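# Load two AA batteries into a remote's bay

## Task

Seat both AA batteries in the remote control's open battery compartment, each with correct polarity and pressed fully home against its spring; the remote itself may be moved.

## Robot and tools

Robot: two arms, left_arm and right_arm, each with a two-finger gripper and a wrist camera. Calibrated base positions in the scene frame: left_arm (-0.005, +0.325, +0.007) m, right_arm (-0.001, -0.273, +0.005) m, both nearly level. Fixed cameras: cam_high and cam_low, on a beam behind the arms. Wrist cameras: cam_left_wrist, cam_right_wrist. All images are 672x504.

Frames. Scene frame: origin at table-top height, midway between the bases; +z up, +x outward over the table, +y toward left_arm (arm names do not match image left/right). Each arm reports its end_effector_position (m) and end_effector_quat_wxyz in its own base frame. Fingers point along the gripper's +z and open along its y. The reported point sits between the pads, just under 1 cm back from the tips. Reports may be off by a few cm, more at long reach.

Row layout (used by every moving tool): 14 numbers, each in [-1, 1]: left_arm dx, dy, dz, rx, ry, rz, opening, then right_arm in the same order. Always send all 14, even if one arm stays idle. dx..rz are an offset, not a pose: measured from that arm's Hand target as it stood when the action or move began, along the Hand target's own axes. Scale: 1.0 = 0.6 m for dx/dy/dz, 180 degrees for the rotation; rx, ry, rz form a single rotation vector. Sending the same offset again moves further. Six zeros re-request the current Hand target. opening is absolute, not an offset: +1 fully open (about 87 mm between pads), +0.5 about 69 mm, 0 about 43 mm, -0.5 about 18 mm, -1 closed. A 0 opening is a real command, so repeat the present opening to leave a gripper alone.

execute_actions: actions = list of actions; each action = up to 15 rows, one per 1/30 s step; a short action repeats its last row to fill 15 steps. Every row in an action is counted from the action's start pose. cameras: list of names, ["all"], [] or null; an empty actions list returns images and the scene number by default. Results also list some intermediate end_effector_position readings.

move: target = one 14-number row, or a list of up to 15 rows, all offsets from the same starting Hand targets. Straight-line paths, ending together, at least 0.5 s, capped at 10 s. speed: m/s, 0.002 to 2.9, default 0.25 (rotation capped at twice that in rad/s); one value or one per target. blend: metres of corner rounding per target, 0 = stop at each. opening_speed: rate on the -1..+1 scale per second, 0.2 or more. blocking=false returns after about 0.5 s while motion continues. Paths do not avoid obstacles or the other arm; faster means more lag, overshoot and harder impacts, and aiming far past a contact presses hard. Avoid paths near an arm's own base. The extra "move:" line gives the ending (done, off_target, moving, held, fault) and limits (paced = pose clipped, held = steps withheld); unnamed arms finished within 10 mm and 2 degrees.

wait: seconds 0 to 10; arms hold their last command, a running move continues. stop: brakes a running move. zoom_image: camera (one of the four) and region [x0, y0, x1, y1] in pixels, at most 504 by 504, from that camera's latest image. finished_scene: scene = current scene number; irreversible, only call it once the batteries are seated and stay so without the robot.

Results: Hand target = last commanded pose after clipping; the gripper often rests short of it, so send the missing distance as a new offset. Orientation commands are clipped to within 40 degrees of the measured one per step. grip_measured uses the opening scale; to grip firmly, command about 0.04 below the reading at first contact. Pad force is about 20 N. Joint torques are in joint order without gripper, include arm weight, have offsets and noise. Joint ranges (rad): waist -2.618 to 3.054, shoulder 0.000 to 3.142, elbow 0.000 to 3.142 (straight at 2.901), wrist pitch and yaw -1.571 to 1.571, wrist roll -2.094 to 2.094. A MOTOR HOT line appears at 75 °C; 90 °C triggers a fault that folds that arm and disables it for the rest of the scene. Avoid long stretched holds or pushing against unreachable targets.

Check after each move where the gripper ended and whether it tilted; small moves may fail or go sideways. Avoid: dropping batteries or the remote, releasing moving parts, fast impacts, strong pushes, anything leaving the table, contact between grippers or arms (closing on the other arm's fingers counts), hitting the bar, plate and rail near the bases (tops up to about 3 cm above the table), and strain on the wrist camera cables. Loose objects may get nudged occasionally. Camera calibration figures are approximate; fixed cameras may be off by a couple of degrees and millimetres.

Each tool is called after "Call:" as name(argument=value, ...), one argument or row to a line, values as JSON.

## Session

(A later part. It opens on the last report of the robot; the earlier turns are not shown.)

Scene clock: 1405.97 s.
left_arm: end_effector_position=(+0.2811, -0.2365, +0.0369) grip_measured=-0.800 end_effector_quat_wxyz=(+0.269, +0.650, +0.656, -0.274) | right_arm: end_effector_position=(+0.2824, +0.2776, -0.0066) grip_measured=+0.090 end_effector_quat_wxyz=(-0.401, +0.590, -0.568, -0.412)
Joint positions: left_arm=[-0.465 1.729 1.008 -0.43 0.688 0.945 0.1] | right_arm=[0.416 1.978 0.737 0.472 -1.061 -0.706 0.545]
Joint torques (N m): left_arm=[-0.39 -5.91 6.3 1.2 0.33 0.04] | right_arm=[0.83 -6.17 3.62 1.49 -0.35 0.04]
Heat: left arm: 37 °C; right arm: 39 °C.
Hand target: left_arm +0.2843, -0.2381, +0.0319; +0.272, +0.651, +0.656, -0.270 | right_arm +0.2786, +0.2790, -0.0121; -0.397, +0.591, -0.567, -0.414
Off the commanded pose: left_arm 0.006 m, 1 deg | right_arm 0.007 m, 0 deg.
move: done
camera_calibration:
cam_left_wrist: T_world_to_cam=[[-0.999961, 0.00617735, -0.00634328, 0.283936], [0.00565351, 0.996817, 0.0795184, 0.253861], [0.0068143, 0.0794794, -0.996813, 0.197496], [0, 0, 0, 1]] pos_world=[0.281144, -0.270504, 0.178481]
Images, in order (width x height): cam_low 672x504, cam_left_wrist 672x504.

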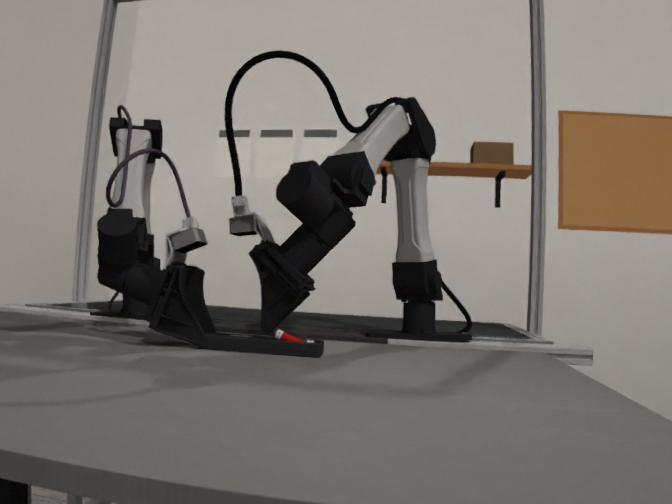

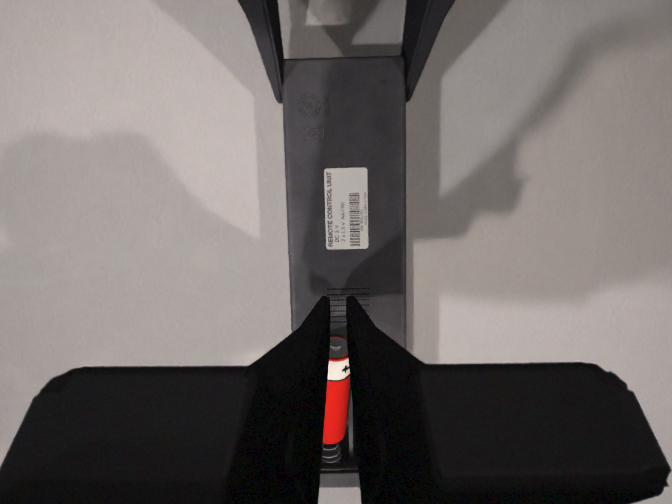

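Call:
move(
  target=[0.0177,0,-0.0106,0,0,0,-0.8,0,0,0,0,0,0,0.02],
  speed=0.04,
  cameras=["cam_low","cam_left_wrist"],
)

Call:
zoom_image(
  camera="cam_low",
  region=[250, 310, 330, 370],
)

Call:
zoom_image(
  camera="cam_left_wrist",
  region=[240, 260, 400, 420],
)

Scene clock: 1415.70 s.
left_arm: end_effector_position=(+0.2811, -0.2303, +0.0330) grip_measured=-0.800 end_effector_quat_wxyz=(+0.270, +0.651, +0.655, -0.274) | right_arm: end_effector_position=(+0.2824, +0.2776, -0.0066) grip_measured=+0.090 end_effector_quat_wxyz=(-0.401, +0.590, -0.568, -0.412)
Joint positions: left_arm=[-0.447 1.729 0.992 -0.428 0.696 0.969 0.1] | right_arm=[0.416 1.978 0.737 0.472 -1.061 -0.706 0.545]
Joint torques (N m): left_arm=[1.1 -6.48 5.76 1.04 0.39 0.19] | right_arm=[0.83 -6.09 3.56 1.48 -0.35 0.03]
Heat: left arm: 37 °C; right arm: 39 °C.
Hand target: left_arm +0.2842, -0.2261, +0.0289; +0.272, +0.650, +0.656, -0.270 | right_arm +0.2786, +0.2790, -0.0121; -0.397, +0.591, -0.567, -0.414
Off the commanded pose: left_arm 0.007 m, 1 deg | right_arm 0.007 m, 0 deg.
move: done
camera_calibration:
cam_left_wrist: T_world_to_cam=[[-0.999938, 0.00817354, -0.00760015, 0.284315], [0.00754842, 0.996852, 0.0789267, 0.247474], [0.00822133, 0.0788644, -0.996851, 0.192558], [0, 0, 0, 1]] pos_world=[0.280846, -0.264204, 0.17458]
Images, in order (width x height): cam_low 672x504, cam_left_wrist 672x504.

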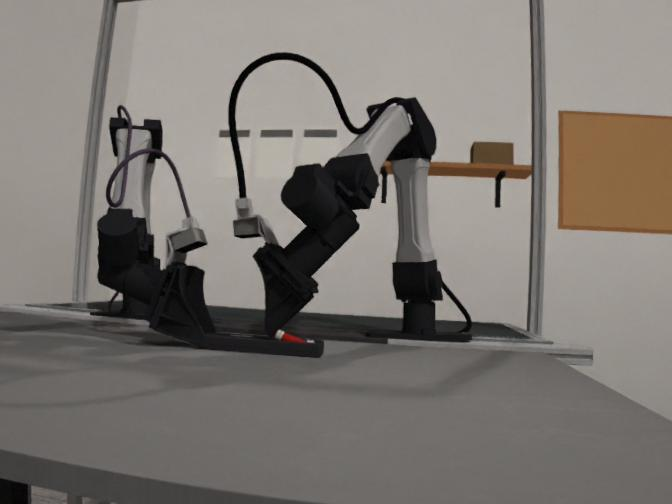

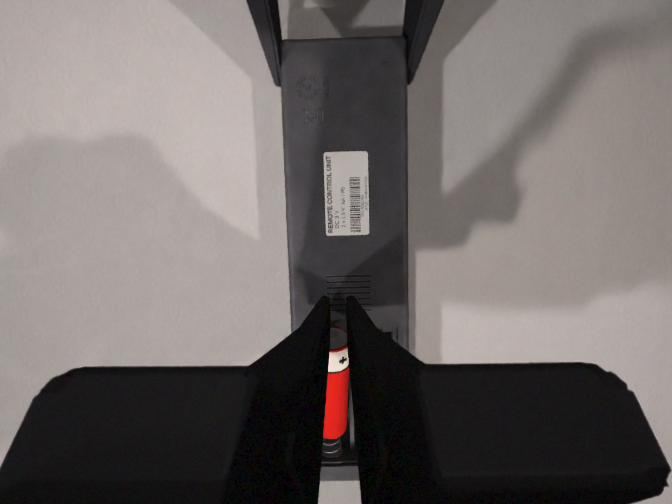

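Scaled by 6.300 from the camera's 672x504 image, which has a finer 960x720 frame.

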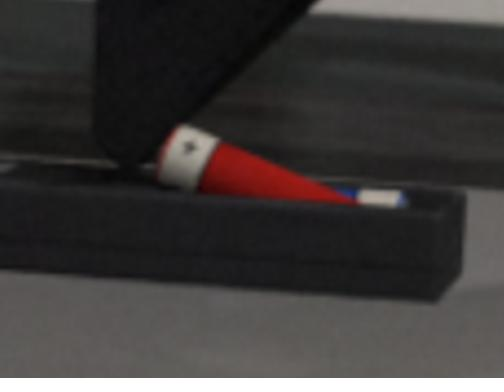

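Scaled by 3.150 from the camera's 672x504 image, which has a finer 960x720 frame.

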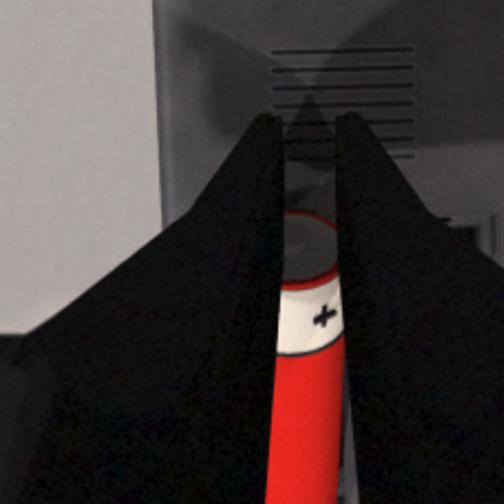

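Call:
move(
  target=[0.0118,0,-0.0071,0,0,0,-0.8,0,0,0,0,0,0,0.02],
  speed=0.04,
  cameras=["cam_low","cam_left_wrist"],
)

Call:
zoom_image(
  camera="cam_low",
  region=[250, 310, 330, 370],
)

Call:
zoom_image(
  camera="cam_left_wrist",
  region=[240, 290, 400, 450],
)

Scene clock: 1422.00 s.
left_arm: end_effector_position=(+0.2825, -0.2263, +0.0323) grip_measured=-0.800 end_effector_quat_wxyz=(+0.276, +0.652, +0.649, -0.278) | right_arm: end_effector_position=(+0.2816, +0.2785, -0.0066) grip_measured=+0.090 end_effector_quat_wxyz=(-0.400, +0.590, -0.567, -0.413)
Joint positions: left_arm=[-0.426 1.729 0.983 -0.424 0.718 0.996 0.1] | right_arm=[0.419 1.978 0.737 0.472 -1.061 -0.706 0.545]
Joint torques (N m): left_arm=[1.32 -6.74 5.49 0.88 0.27 0.19] | right_arm=[0.57 -6.17 3.55 1.49 -0.35 0.04]
Heat: left arm: 37 °C; right arm: 39 °C.
Hand target: left_arm +0.2842, -0.2181, +0.0270; +0.272, +0.651, +0.656, -0.270 | right_arm +0.2786, +0.2791, -0.0121; -0.397, +0.591, -0.567, -0.414
Off the commanded pose: left_arm 0.010 m, 1 deg | right_arm 0.006 m, 0 deg.
move: done
camera_calibration:
cam_left_wrist: T_world_to_cam=[[-0.999796, 0.0153785, -0.0131101, 0.287552], [0.014527, 0.997924, 0.0627366, 0.242361], [0.0140477, 0.0625333, -0.997944, 0.186295], [0, 0, 0, 1]] pos_world=[0.281356, -0.25793, 0.174477]
Images, in order (width x height): cam_low 672x504, cam_left_wrist 672x504.

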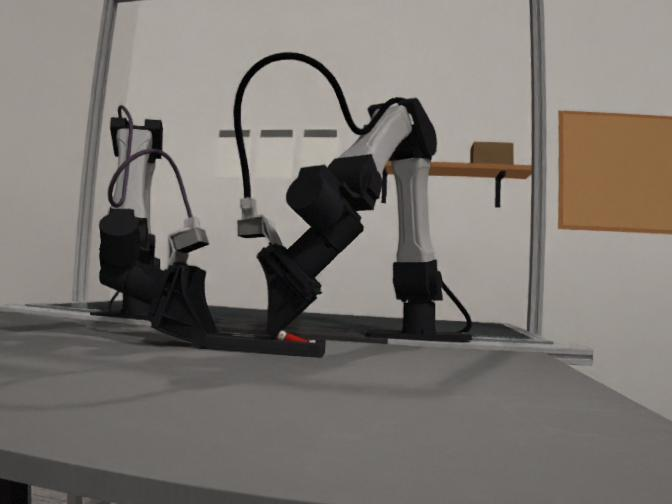

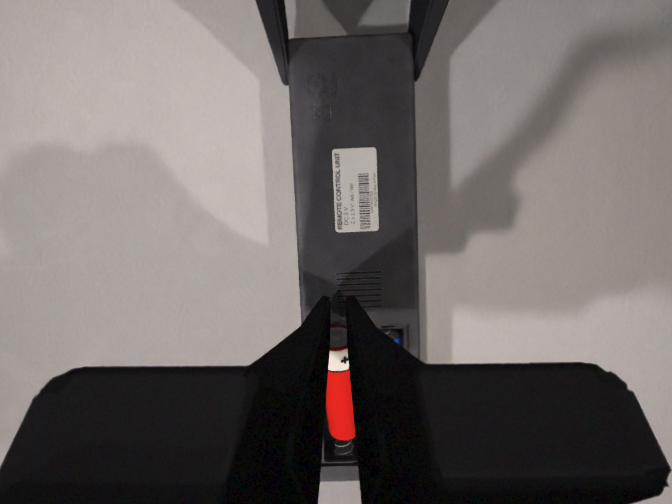

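Scaled by 6.300 from the camera's 672x504 image, which has a finer 960x720 frame.

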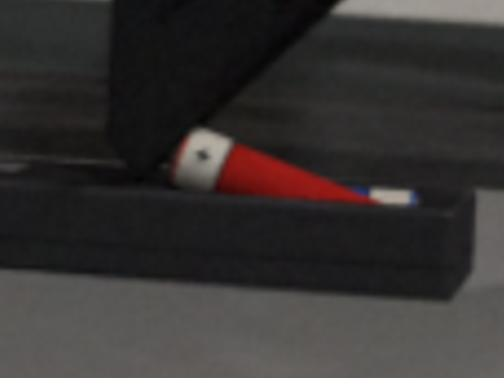

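Scaled by 3.150 from the camera's 672x504 image, which has a finer 960x720 frame.

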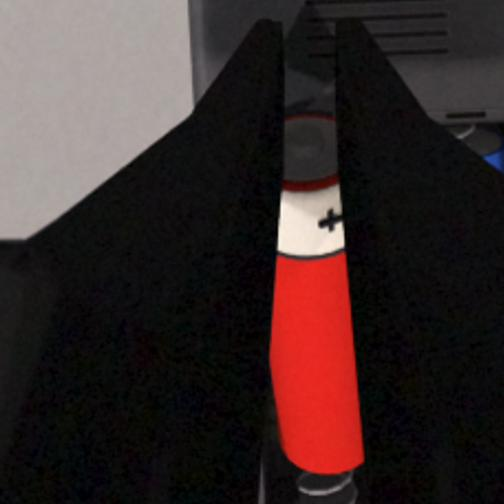

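Call:
move(
  target=[0.0083,0,-0.0059,0,0,0,-0.8,0,0,0,0,0,0,0.02],
  speed=0.04,
  cameras=["cam_low","cam_left_wrist"],
)

Call:
zoom_image(
  camera="cam_low",
  region=[250, 310, 330, 370],
)

Call:
zoom_image(
  camera="cam_left_wrist",
  region=[240, 310, 400, 470],
)

Scene clock: 1431.30 s.
left_arm: end_effector_position=(+0.2822, -0.2238, +0.0317) grip_measured=-0.800 end_effector_quat_wxyz=(+0.279, +0.653, +0.645, -0.283) | right_arm: end_effector_position=(+0.2809, +0.2793, -0.0066) grip_measured=+0.090 end_effector_quat_wxyz=(-0.400, +0.591, -0.566, -0.413)
Joint positions: left_arm=[-0.413 1.729 0.976 -0.424 0.737 1.016 0.1] | right_arm=[0.421 1.978 0.737 0.473 -1.061 -0.706 0.545]
Joint torques (N m): left_arm=[1.74 -7.04 5.41 0.74 0.15 0.21] | right_arm=[0.46 -6.11 3.56 1.48 -0.36 0.03]
Heat: left arm: 37 °C; right arm: 39 °C.
Hand target: left_arm +0.2841, -0.2120, +0.0259; +0.272, +0.650, +0.656, -0.270 | right_arm +0.2786, +0.2791, -0.0121; -0.397, +0.591, -0.567, -0.414
Off the commanded pose: left_arm 0.013 m, 2 deg | right_arm 0.006 m, 0 deg.
move: off_target (left_arm)
camera_calibration:
cam_left_wrist: T_world_to_cam=[[-0.999653, 0.022528, -0.0136749, 0.288754], [0.0218226, 0.998525, 0.0497111, 0.238386], [0.0147747, 0.0493954, -0.99867, 0.18242], [0, 0, 0, 1]] pos_world=[0.280757, -0.25355, 0.174276]
Images, in order (width x height): cam_low 672x504, cam_left_wrist 672x504.

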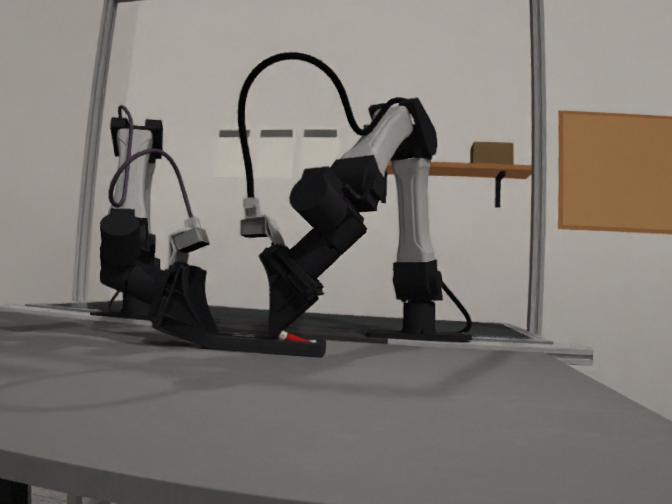

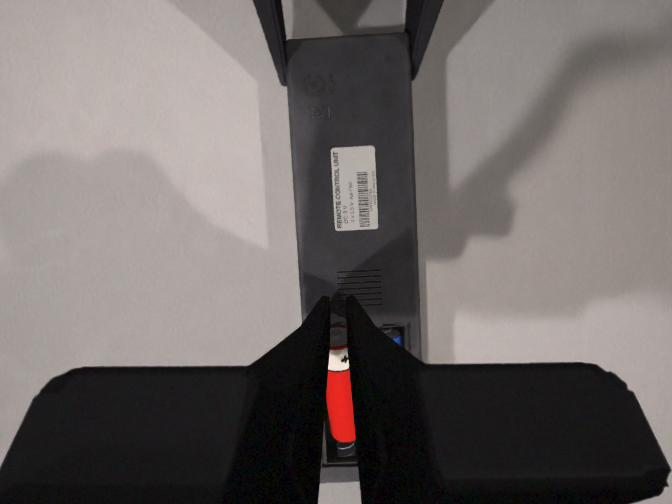

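Scaled by 6.300 from the camera's 672x504 image, which has a finer 960x720 frame.

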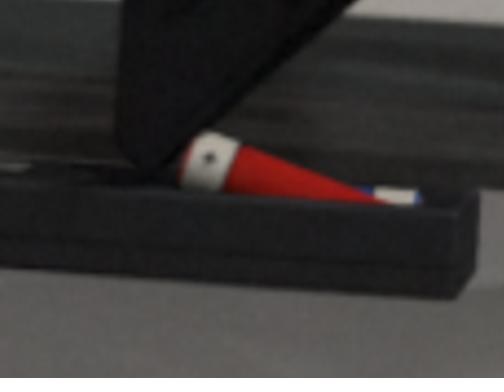

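Scaled by 3.150 from the camera's 672x504 image, which has a finer 960x720 frame.

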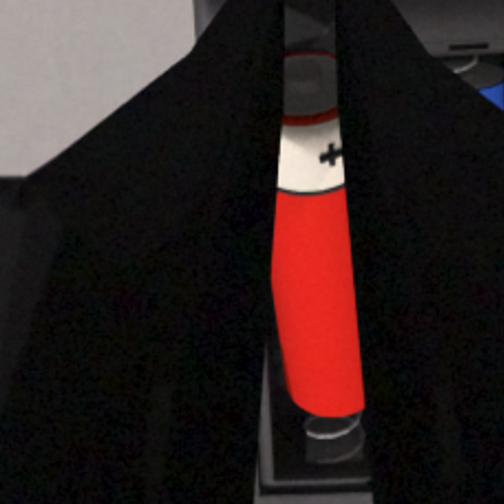

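Call:
move(
  target=[0.0071,0,-0.0071,0,0,0,-0.8,0.0028,0.0003,-0.0078,0,0,0,0.02],
  speed=0.04,
  cameras=["cam_low","cam_left_wrist"],
)

Call:
zoom_image(
  camera="cam_low",
  region=[250, 310, 330, 370],
)

Call:
zoom_image(
  camera="cam_left_wrist",
  region=[240, 310, 400, 470],
)

Scene clock: 1447.63 s.
left_arm: end_effector_position=(+0.2844, -0.2223, +0.0335) grip_measured=-0.800 end_effector_quat_wxyz=(+0.286, +0.653, +0.639, -0.288) | right_arm: end_effector_position=(+0.2810, +0.2793, -0.0066) grip_measured=+0.090 end_effector_quat_wxyz=(-0.400, +0.592, -0.565, -0.413)
Joint positions: left_arm=[-0.398 1.729 0.976 -0.424 0.758 1.036 0.1] | right_arm=[0.421 1.978 0.737 0.473 -1.061 -0.708 0.545]
Joint torques (N m): left_arm=[1.99 -7.45 5.03 0.58 0.03 0.25] | right_arm=[-0.81 -6.68 3.15 1.31 -0.46 -0.16]
Heat: left arm: 38 °C; right arm: 39 °C.
Hand target: left_arm +0.2841, -0.2061, +0.0259; +0.272, +0.651, +0.656, -0.270 | right_arm +0.2786, +0.2741, -0.0121; -0.397, +0.591, -0.567, -0.414
Off the commanded pose: left_arm 0.018 m, 3 deg | right_arm 0.008 m, 0 deg.
move: off_target (left_arm)
camera_calibration:
cam_left_wrist: T_world_to_cam=[[-0.99934, 0.0292954, -0.0214751, 0.292584], [0.0285957, 0.999072, 0.0321945, 0.235507], [0.0223984, 0.0315592, -0.999251, 0.178005], [0, 0, 0, 1]] pos_world=[0.28167, -0.249478, 0.176573]
Images, in order (width x height): cam_low 672x504, cam_left_wrist 672x504.

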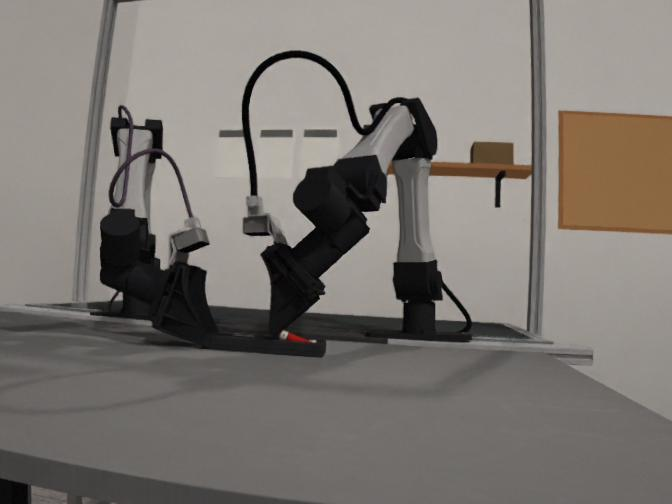

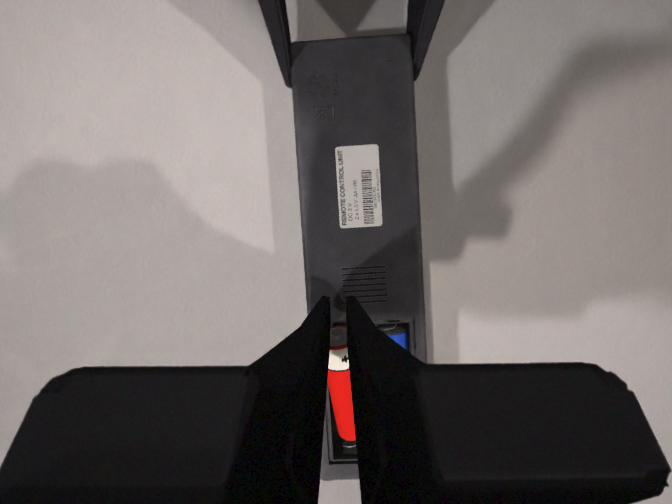

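Scaled by 6.300 from the camera's 672x504 image, which has a finer 960x720 frame.

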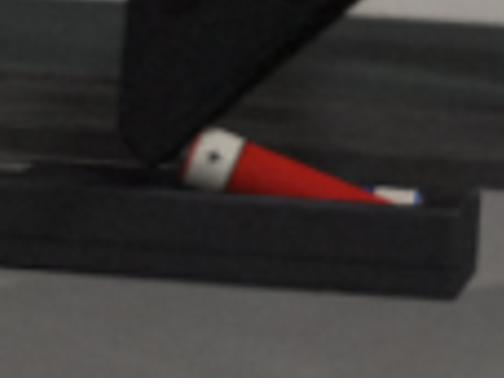

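Scaled by 3.150 from the camera's 672x504 image, which has a finer 960x720 frame.

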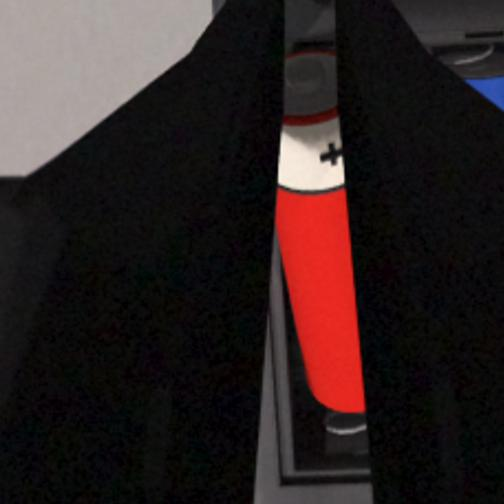

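Call:
move(
  target=[0.00825,-0.0083,0.0012,0,0,0,-0.8,0,0,0,0,0,0,0.02],
  speed=0.04,
  cameras=["cam_low","cam_left_wrist"],
)

Call:
zoom_image(
  camera="cam_low",
  region=[250, 310, 330, 370],
)

Call:
zoom_image(
  camera="cam_left_wrist",
  region=[240, 310, 400, 470],
)

Scene clock: 1462.77 s.
left_arm: end_effector_position=(+0.2783, -0.2216, +0.0293) grip_measured=-0.800 end_effector_quat_wxyz=(+0.285, +0.652, +0.636, -0.298) | right_arm: end_effector_position=(+0.2807, +0.2792, -0.0067) grip_measured=+0.090 end_effector_quat_wxyz=(-0.399, +0.592, -0.565, -0.413)
Joint positions: left_arm=[-0.393 1.729 0.95 -0.412 0.781 1.044 0.1] | right_arm=[0.421 1.978 0.737 0.471 -1.061 -0.708 0.545]
Joint torques (N m): left_arm=[1.83 -8.25 4.33 0.62 -0.17 0.21] | right_arm=[-0.83 -6.74 3.21 1.31 -0.44 -0.17]
Heat: left arm: 38 °C; right arm: 39 °C.
Hand target: left_arm +0.2790, -0.2031, +0.0219; +0.272, +0.651, +0.656, -0.270 | right_arm +0.2786, +0.2741, -0.0121; -0.397, +0.591, -0.567, -0.414
Off the commanded pose: left_arm 0.020 m, 4 deg | right_arm 0.008 m, 0 deg.
move: off_target (left_arm)
camera_calibration:
cam_left_wrist: T_world_to_cam=[[-0.999245, 0.0379858, -0.00811621, 0.287906], [0.0378486, 0.999148, 0.016433, 0.233055], [0.00873351, 0.0161134, -0.999832, 0.1743], [0, 0, 0, 1]] pos_world=[0.277346, -0.246601, 0.172778]
Images, in order (width x height): cam_low 672x504, cam_left_wrist 672x504.

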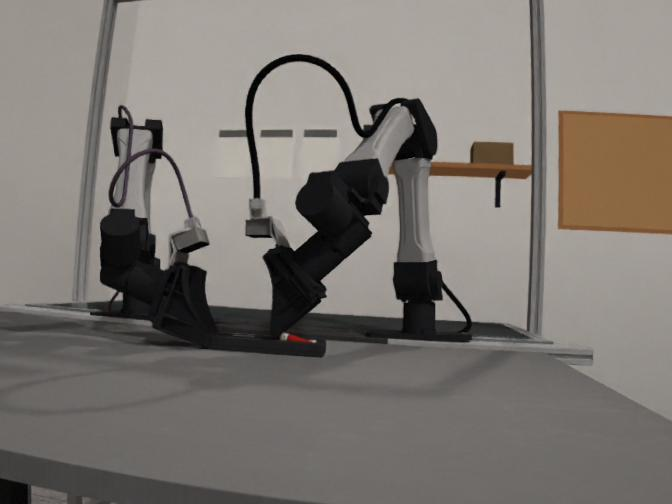

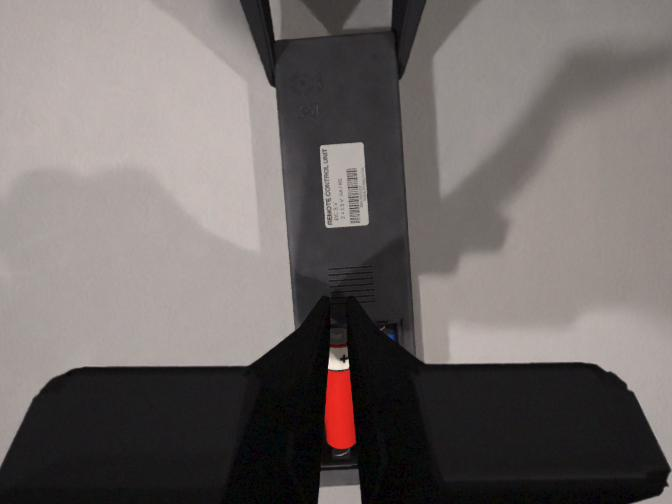

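Scaled by 6.300 from the camera's 672x504 image, which has a finer 960x720 frame.

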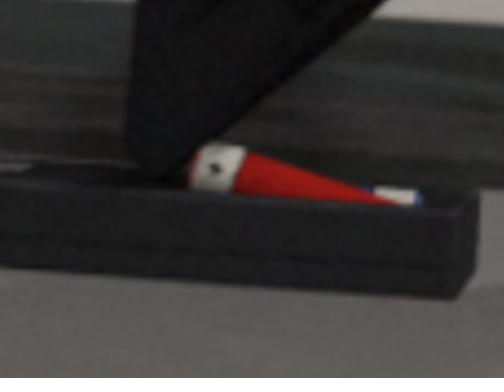

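Scaled by 3.150 from the camera's 672x504 image, which has a finer 960x720 frame.

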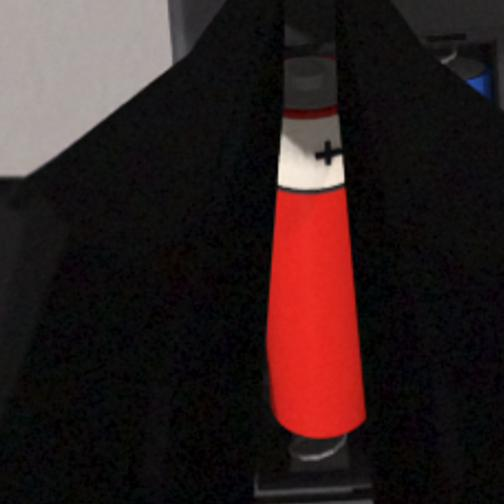

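Call:
move(
  target=[0.0071,0,0,0,0,0,-0.8,0,0,0,0,0,0,0.02],
  speed=0.04,
  cameras=["cam_low","cam_left_wrist"],
)

Call:
zoom_image(
  camera="cam_low",
  region=[250, 310, 330, 370],
)

Call:
zoom_image(
  camera="cam_left_wrist",
  region=[240, 310, 400, 470],
)

Scene clock: 1471.13 s.
left_arm: end_effector_position=(+0.2783, -0.2212, +0.0292) grip_measured=-0.800 end_effector_quat_wxyz=(+0.290, +0.652, +0.632, -0.302) | right_arm: end_effector_position=(+0.2807, +0.2792, -0.0067) grip_measured=+0.090 end_effector_quat_wxyz=(-0.399, +0.592, -0.565, -0.413)
Joint positions: left_arm=[-0.386 1.729 0.943 -0.403 0.796 1.054 0.1] | right_arm=[0.421 1.978 0.737 0.471 -1.061 -0.708 0.545]
Joint torques (N m): left_arm=[2.02 -7.95 4.22 0.55 -0.3 0.21] | right_arm=[-0.85 -6.71 3.11 1.32 -0.45 -0.16]
Heat: left arm: 39 °C; right arm: 39 °C.
Hand target: left_arm +0.2790, -0.2000, +0.0189; +0.272, +0.651, +0.656, -0.270 | right_arm +0.2786, +0.2741, -0.0121; -0.397, +0.591, -0.567, -0.414
Off the commanded pose: left_arm 0.023 m, 5 deg | right_arm 0.008 m, 0 deg.
move: off_target (left_arm)
camera_calibration:
cam_left_wrist: T_world_to_cam=[[-0.999018, 0.0426696, -0.0119291, 0.288964], [0.0426355, 0.999086, 0.00309903, 0.231664], [0.0120505, 0.00258739, -0.999924, 0.17026], [0, 0, 0, 1]] pos_world=[0.276751, -0.244223, 0.172977]
Images, in order (width x height): cam_low 672x504, cam_left_wrist 672x504.

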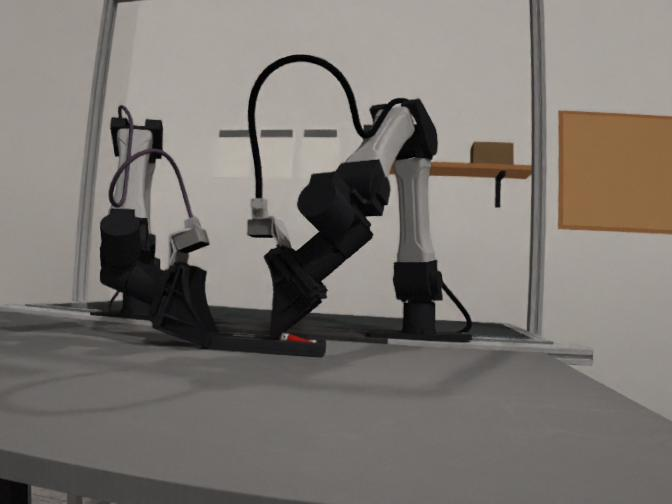

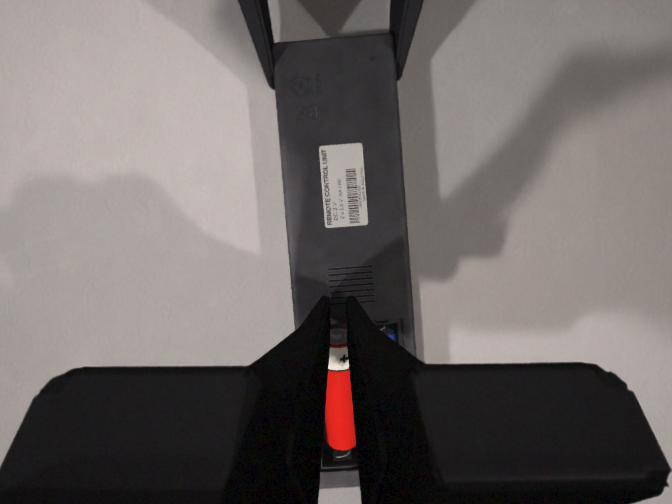

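Scaled by 6.300 from the camera's 672x504 image, which has a finer 960x720 frame.

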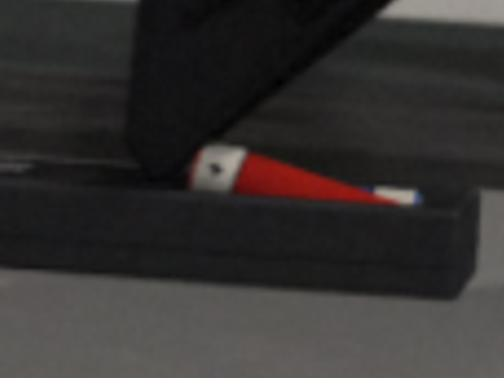

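Scaled by 3.150 from the camera's 672x504 image, which has a finer 960x720 frame.

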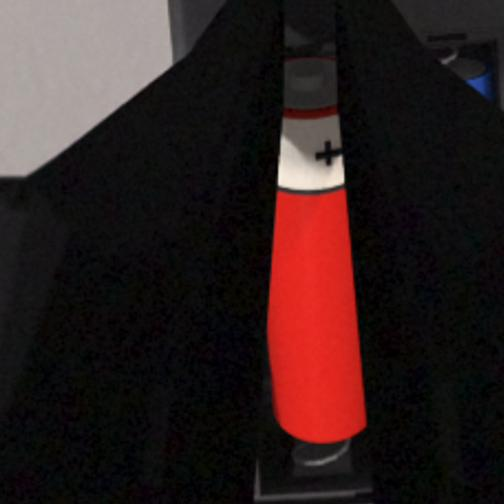

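Call:
move(
  target=[0.0047,0,-0.0094,0,0,0,-0.8,0,0,0,0,0,0,0.02],
  speed=0.04,
  cameras=["cam_low","cam_left_wrist"],
)

Call:
zoom_image(
  camera="cam_low",
  region=[250, 310, 330, 370],
)

Call:
zoom_image(
  camera="cam_left_wrist",
  region=[240, 310, 400, 470],
)

Scene clock: 1479.37 s.
left_arm: end_effector_position=(+0.2782, -0.2201, +0.0295) grip_measured=-0.800 end_effector_quat_wxyz=(+0.295, +0.654, +0.626, -0.306) | right_arm: end_effector_position=(+0.2806, +0.2793, -0.0066) grip_measured=+0.090 end_effector_quat_wxyz=(-0.399, +0.592, -0.565, -0.414)
Joint positions: left_arm=[-0.377 1.729 0.939 -0.403 0.814 1.075 0.1] | right_arm=[0.421 1.978 0.737 0.471 -1.062 -0.708 0.545]
Joint torques (N m): left_arm=[2.73 -8.65 4.55 0.32 -0.39 0.24] | right_arm=[-0.84 -6.71 3.18 1.31 -0.44 -0.18]
Heat: left arm: 39 °C; right arm: 39 °C.
Hand target: left_arm +0.2789, -0.1941, +0.0209; +0.272, +0.650, +0.656, -0.270 | right_arm +0.2786, +0.2741, -0.0121; -0.397, +0.591, -0.567, -0.414
Off the commanded pose: left_arm 0.028 m, 6 deg | right_arm 0.008 m, 0 deg.
move: off_target (left_arm)
camera_calibration:
cam_left_wrist: T_world_to_cam=[[-0.99843, 0.0529123, -0.0183762, 0.291177], [0.053113, 0.998532, -0.0106111, 0.22799], [0.0177877, -0.0115705, -0.999775, 0.165842], [0, 0, 0, 1]] pos_world=[0.275661, -0.241143, 0.173575]
Images, in order (width x height): cam_low 672x504, cam_left_wrist 672x504.

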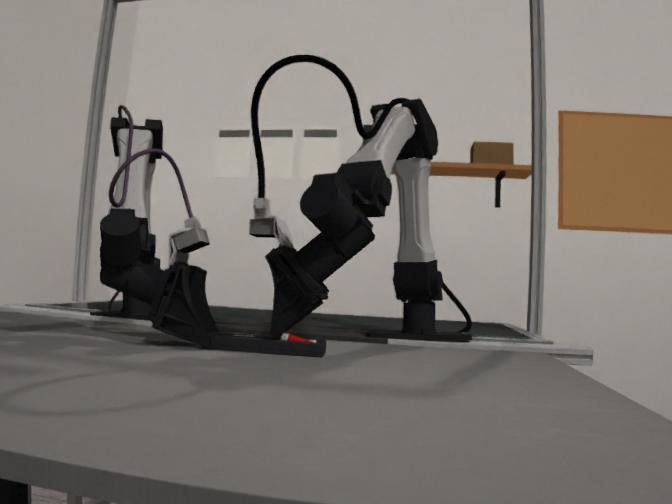

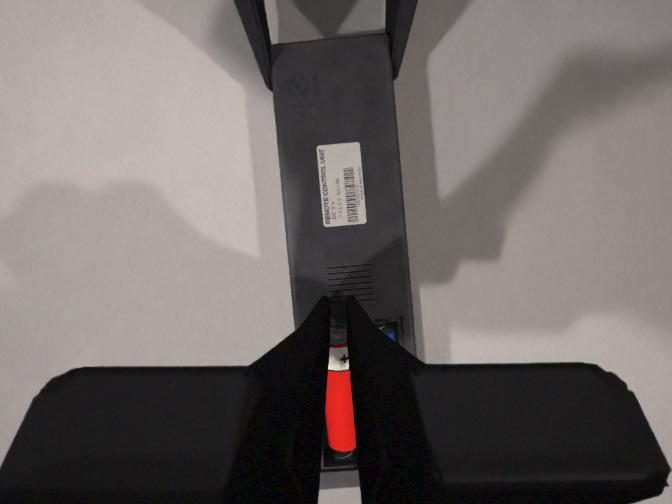

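Scaled by 6.300 from the camera's 672x504 image, which has a finer 960x720 frame.

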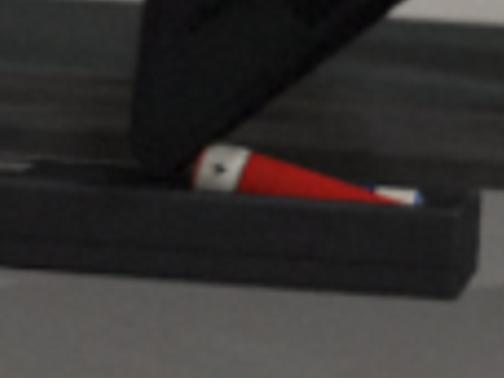

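Scaled by 3.150 from the camera's 672x504 image, which has a finer 960x720 frame.

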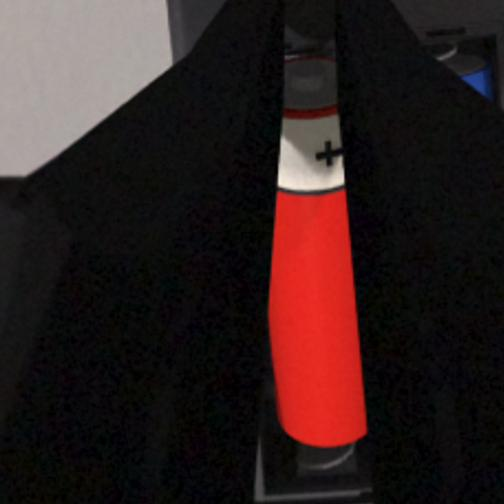

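Call:
move(
  target=[0.0059,0,-0.0035,0,0,0,-0.8,0,0,0,0,0,0,0.02],
  speed=0.04,
  cameras=["cam_low","cam_left_wrist"],
)

Call:
zoom_image(
  camera="cam_low",
  region=[250, 310, 330, 370],
)

Call:
zoom_image(
  camera="cam_left_wrist",
  region=[240, 310, 400, 470],
)

Scene clock: 1489.40 s.
left_arm: end_effector_position=(+0.2780, -0.2188, +0.0296) grip_measured=-0.800 end_effector_quat_wxyz=(+0.298, +0.655, +0.622, -0.310) | right_arm: end_effector_position=(+0.2805, +0.2794, -0.0064) grip_measured=+0.090 end_effector_quat_wxyz=(-0.400, +0.592, -0.565, -0.414)
Joint positions: left_arm=[-0.367 1.729 0.934 -0.403 0.829 1.09 0.1] | right_arm=[0.421 1.978 0.737 0.472 -1.063 -0.708 0.545]
Joint torques (N m): left_arm=[3.02 -8.69 4.53 0.25 -0.49 0.24] | right_arm=[-0.83 -6.71 3.19 1.31 -0.43 -0.17]
Heat: left arm: 39 °C; right arm: 40 °C.
Hand target: left_arm +0.2789, -0.1901, +0.0198; +0.272, +0.651, +0.656, -0.270 | right_arm +0.2786, +0.2741, -0.0121; -0.397, +0.591, -0.567, -0.414
Off the commanded pose: left_arm 0.030 m, 7 deg | right_arm 0.008 m, 0 deg.
move: off_target (left_arm)
camera_calibration:
cam_left_wrist: T_world_to_cam=[[-0.998079, 0.0583505, -0.02084, 0.29195], [0.0588092, 0.998024, -0.0221199, 0.225267], [0.0195081, -0.023303, -0.999538, 0.162883], [0, 0, 0, 1]] pos_world=[0.274964, -0.238062, 0.173875]
Images, in order (width x height): cam_low 672x504, cam_left_wrist 672x504.

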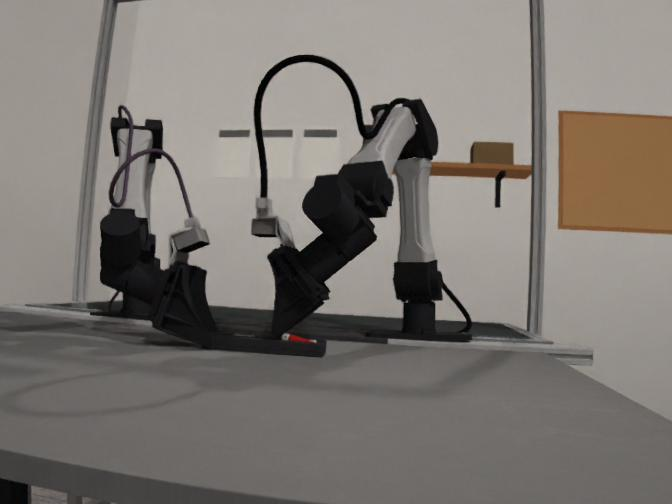

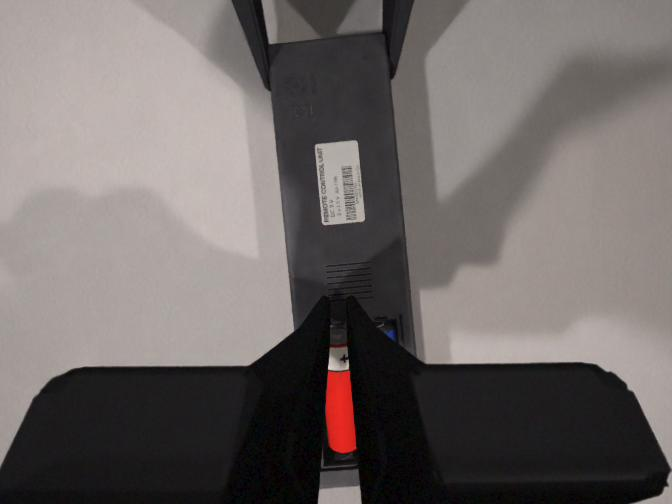

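Scaled by 6.300 from the camera's 672x504 image, which has a finer 960x720 frame.

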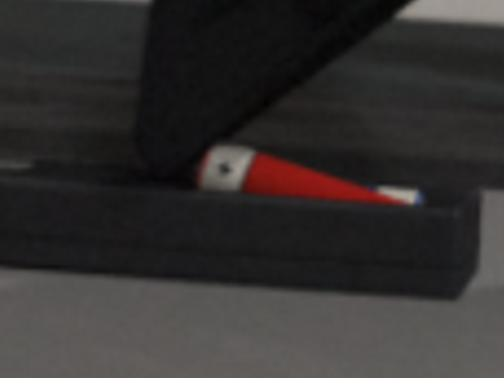

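Scaled by 3.150 from the camera's 672x504 image, which has a finer 960x720 frame.

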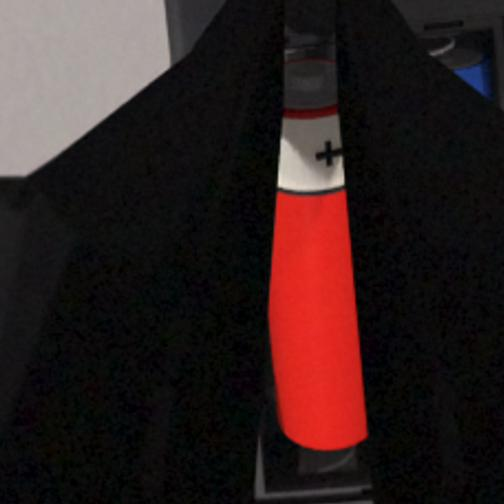

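Call:
move(
  target=[0.0071,0,-0.0024,0,0,0,-0.8,0,0,0,0,0,0,0.02],
  speed=0.04,
  cameras=["cam_low","cam_left_wrist"],
)

Call:
zoom_image(
  camera="cam_low",
  region=[250, 310, 330, 370],
)

Call:
zoom_image(
  camera="cam_left_wrist",
  region=[240, 310, 400, 470],
)

Scene clock: 1494.93 s.
left_arm: end_effector_position=(+0.2777, -0.2175, +0.0297) grip_measured=-0.800 end_effector_quat_wxyz=(+0.302, +0.655, +0.617, -0.314) | right_arm: end_effector_position=(+0.2805, +0.2796, -0.0060) grip_measured=+0.090 end_effector_quat_wxyz=(-0.400, +0.592, -0.564, -0.414)
Joint positions: left_arm=[-0.357 1.729 0.928 -0.403 0.845 1.106 0.1] | right_arm=[0.421 1.978 0.737 0.474 -1.065 -0.708 0.545]
Joint torques (N m): left_arm=[3.33 -8.65 4.38 0.2 -0.6 0.23] | right_arm=[-0.84 -6.69 3.17 1.28 -0.41 -0.17]
Heat: left arm: 39 °C; right arm: 40 °C.
Hand target: left_arm +0.2790, -0.1860, +0.0179; +0.272, +0.651, +0.656, -0.269 | right_arm +0.2786, +0.2741, -0.0121; -0.397, +0.591, -0.567, -0.414
Off the commanded pose: left_arm 0.034 m, 8 deg | right_arm 0.008 m, 1 deg.
move: off_target (left_arm)
camera_calibration:
cam_left_wrist: T_world_to_cam=[[-0.997642, 0.0642826, -0.0240414, 0.29291], [0.0651007, 0.997266, -0.0349533, 0.222476], [0.0217288, -0.036436, -0.9991, 0.159601], [0, 0, 0, 1]] pos_world=[0.274268, -0.234882, 0.174275]
Images, in order (width x height): cam_low 672x504, cam_left_wrist 672x504.

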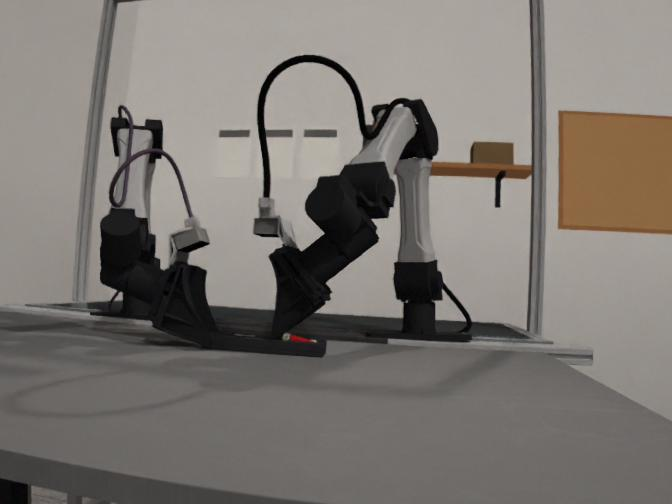

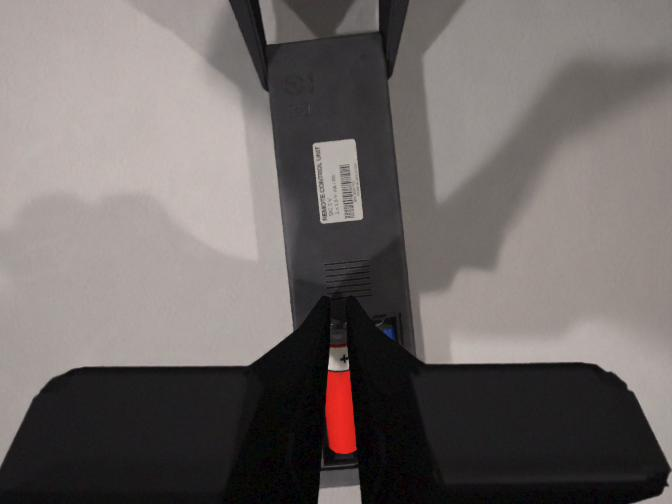

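Scaled by 6.300 from the camera's 672x504 image, which has a finer 960x720 frame.

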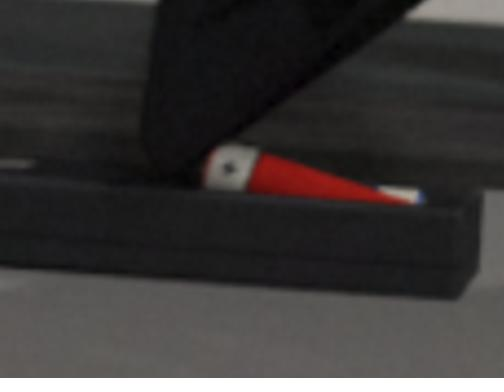

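Scaled by 3.150 from the camera's 672x504 image, which has a finer 960x720 frame.

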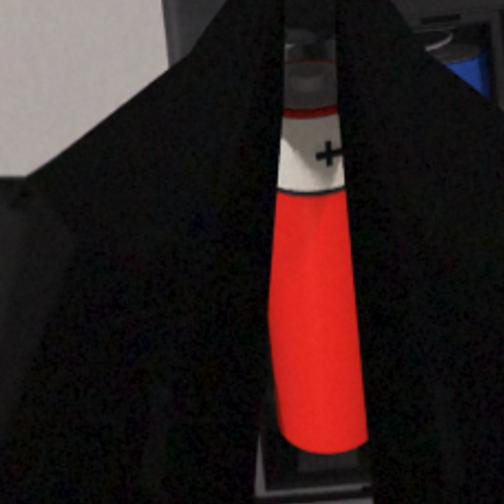

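Call:
move(
  target=[0.0012,0,-0.0083,0,0,0,-0.8,0,0,0,0,0,0,0.02],
  speed=0.04,
  cameras=["cam_low","cam_left_wrist"],
)

Call:
zoom_image(
  camera="cam_low",
  region=[250, 310, 330, 370],
)

Call:
zoom_image(
  camera="cam_left_wrist",
  region=[240, 310, 400, 470],
)

Scene clock: 1517.17 s.
left_arm: end_effector_position=(+0.2769, -0.2148, +0.0345) grip_measured=-0.800 end_effector_quat_wxyz=(+0.306, +0.654, +0.614, -0.317) | right_arm: end_effector_position=(+0.2805, +0.2797, -0.0059) grip_measured=+0.090 end_effector_quat_wxyz=(-0.400, +0.592, -0.563, -0.415)
Joint positions: left_arm=[-0.346 1.714 0.928 -0.423 0.858 1.121 0.1] | right_arm=[0.421 1.978 0.737 0.474 -1.066 -0.708 0.545]
Joint torques (N m): left_arm=[3.43 -8.18 4.86 0.13 -0.68 0.25] | right_arm=[-0.84 -6.68 3.15 1.28 -0.42 -0.16]
Heat: left arm: 40 °C; right arm: 40 °C.
Hand target: left_arm +0.2789, -0.1821, +0.0209; +0.272, +0.651, +0.656, -0.270 | right_arm +0.2786, +0.2741, -0.0121; -0.397, +0.591, -0.567, -0.414
Off the commanded pose: left_arm 0.036 m, 8 deg | right_arm 0.009 m, 1 deg.
move: off_target (left_arm)
camera_calibration:
cam_left_wrist: T_world_to_cam=[[-0.997416, 0.0664027, -0.0274297, 0.292503], [0.0675976, 0.996688, -0.0452112, 0.219588], [0.0243367, -0.0469486, -0.998601, 0.16155], [0, 0, 0, 1]] pos_world=[0.272972, -0.230699, 0.179275]
Images, in order (width x height): cam_low 672x504, cam_left_wrist 672x504.

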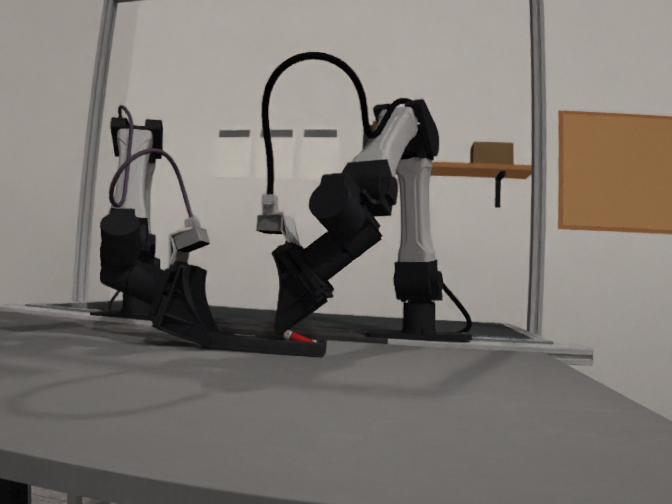

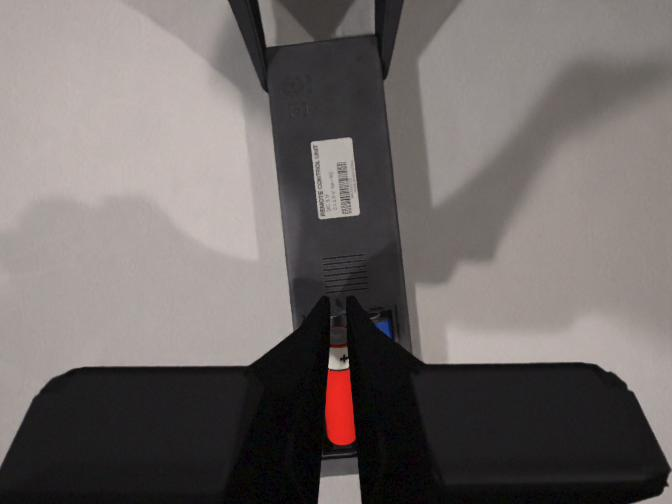

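Scaled by 6.300 from the camera's 672x504 image, which has a finer 960x720 frame.

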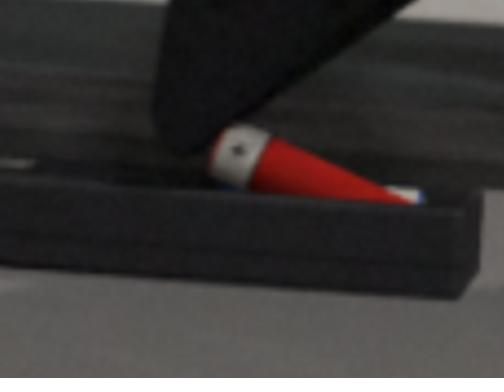

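Scaled by 3.150 from the camera's 672x504 image, which has a finer 960x720 frame.

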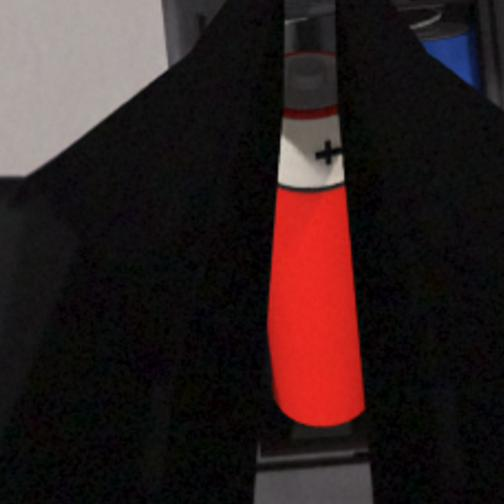

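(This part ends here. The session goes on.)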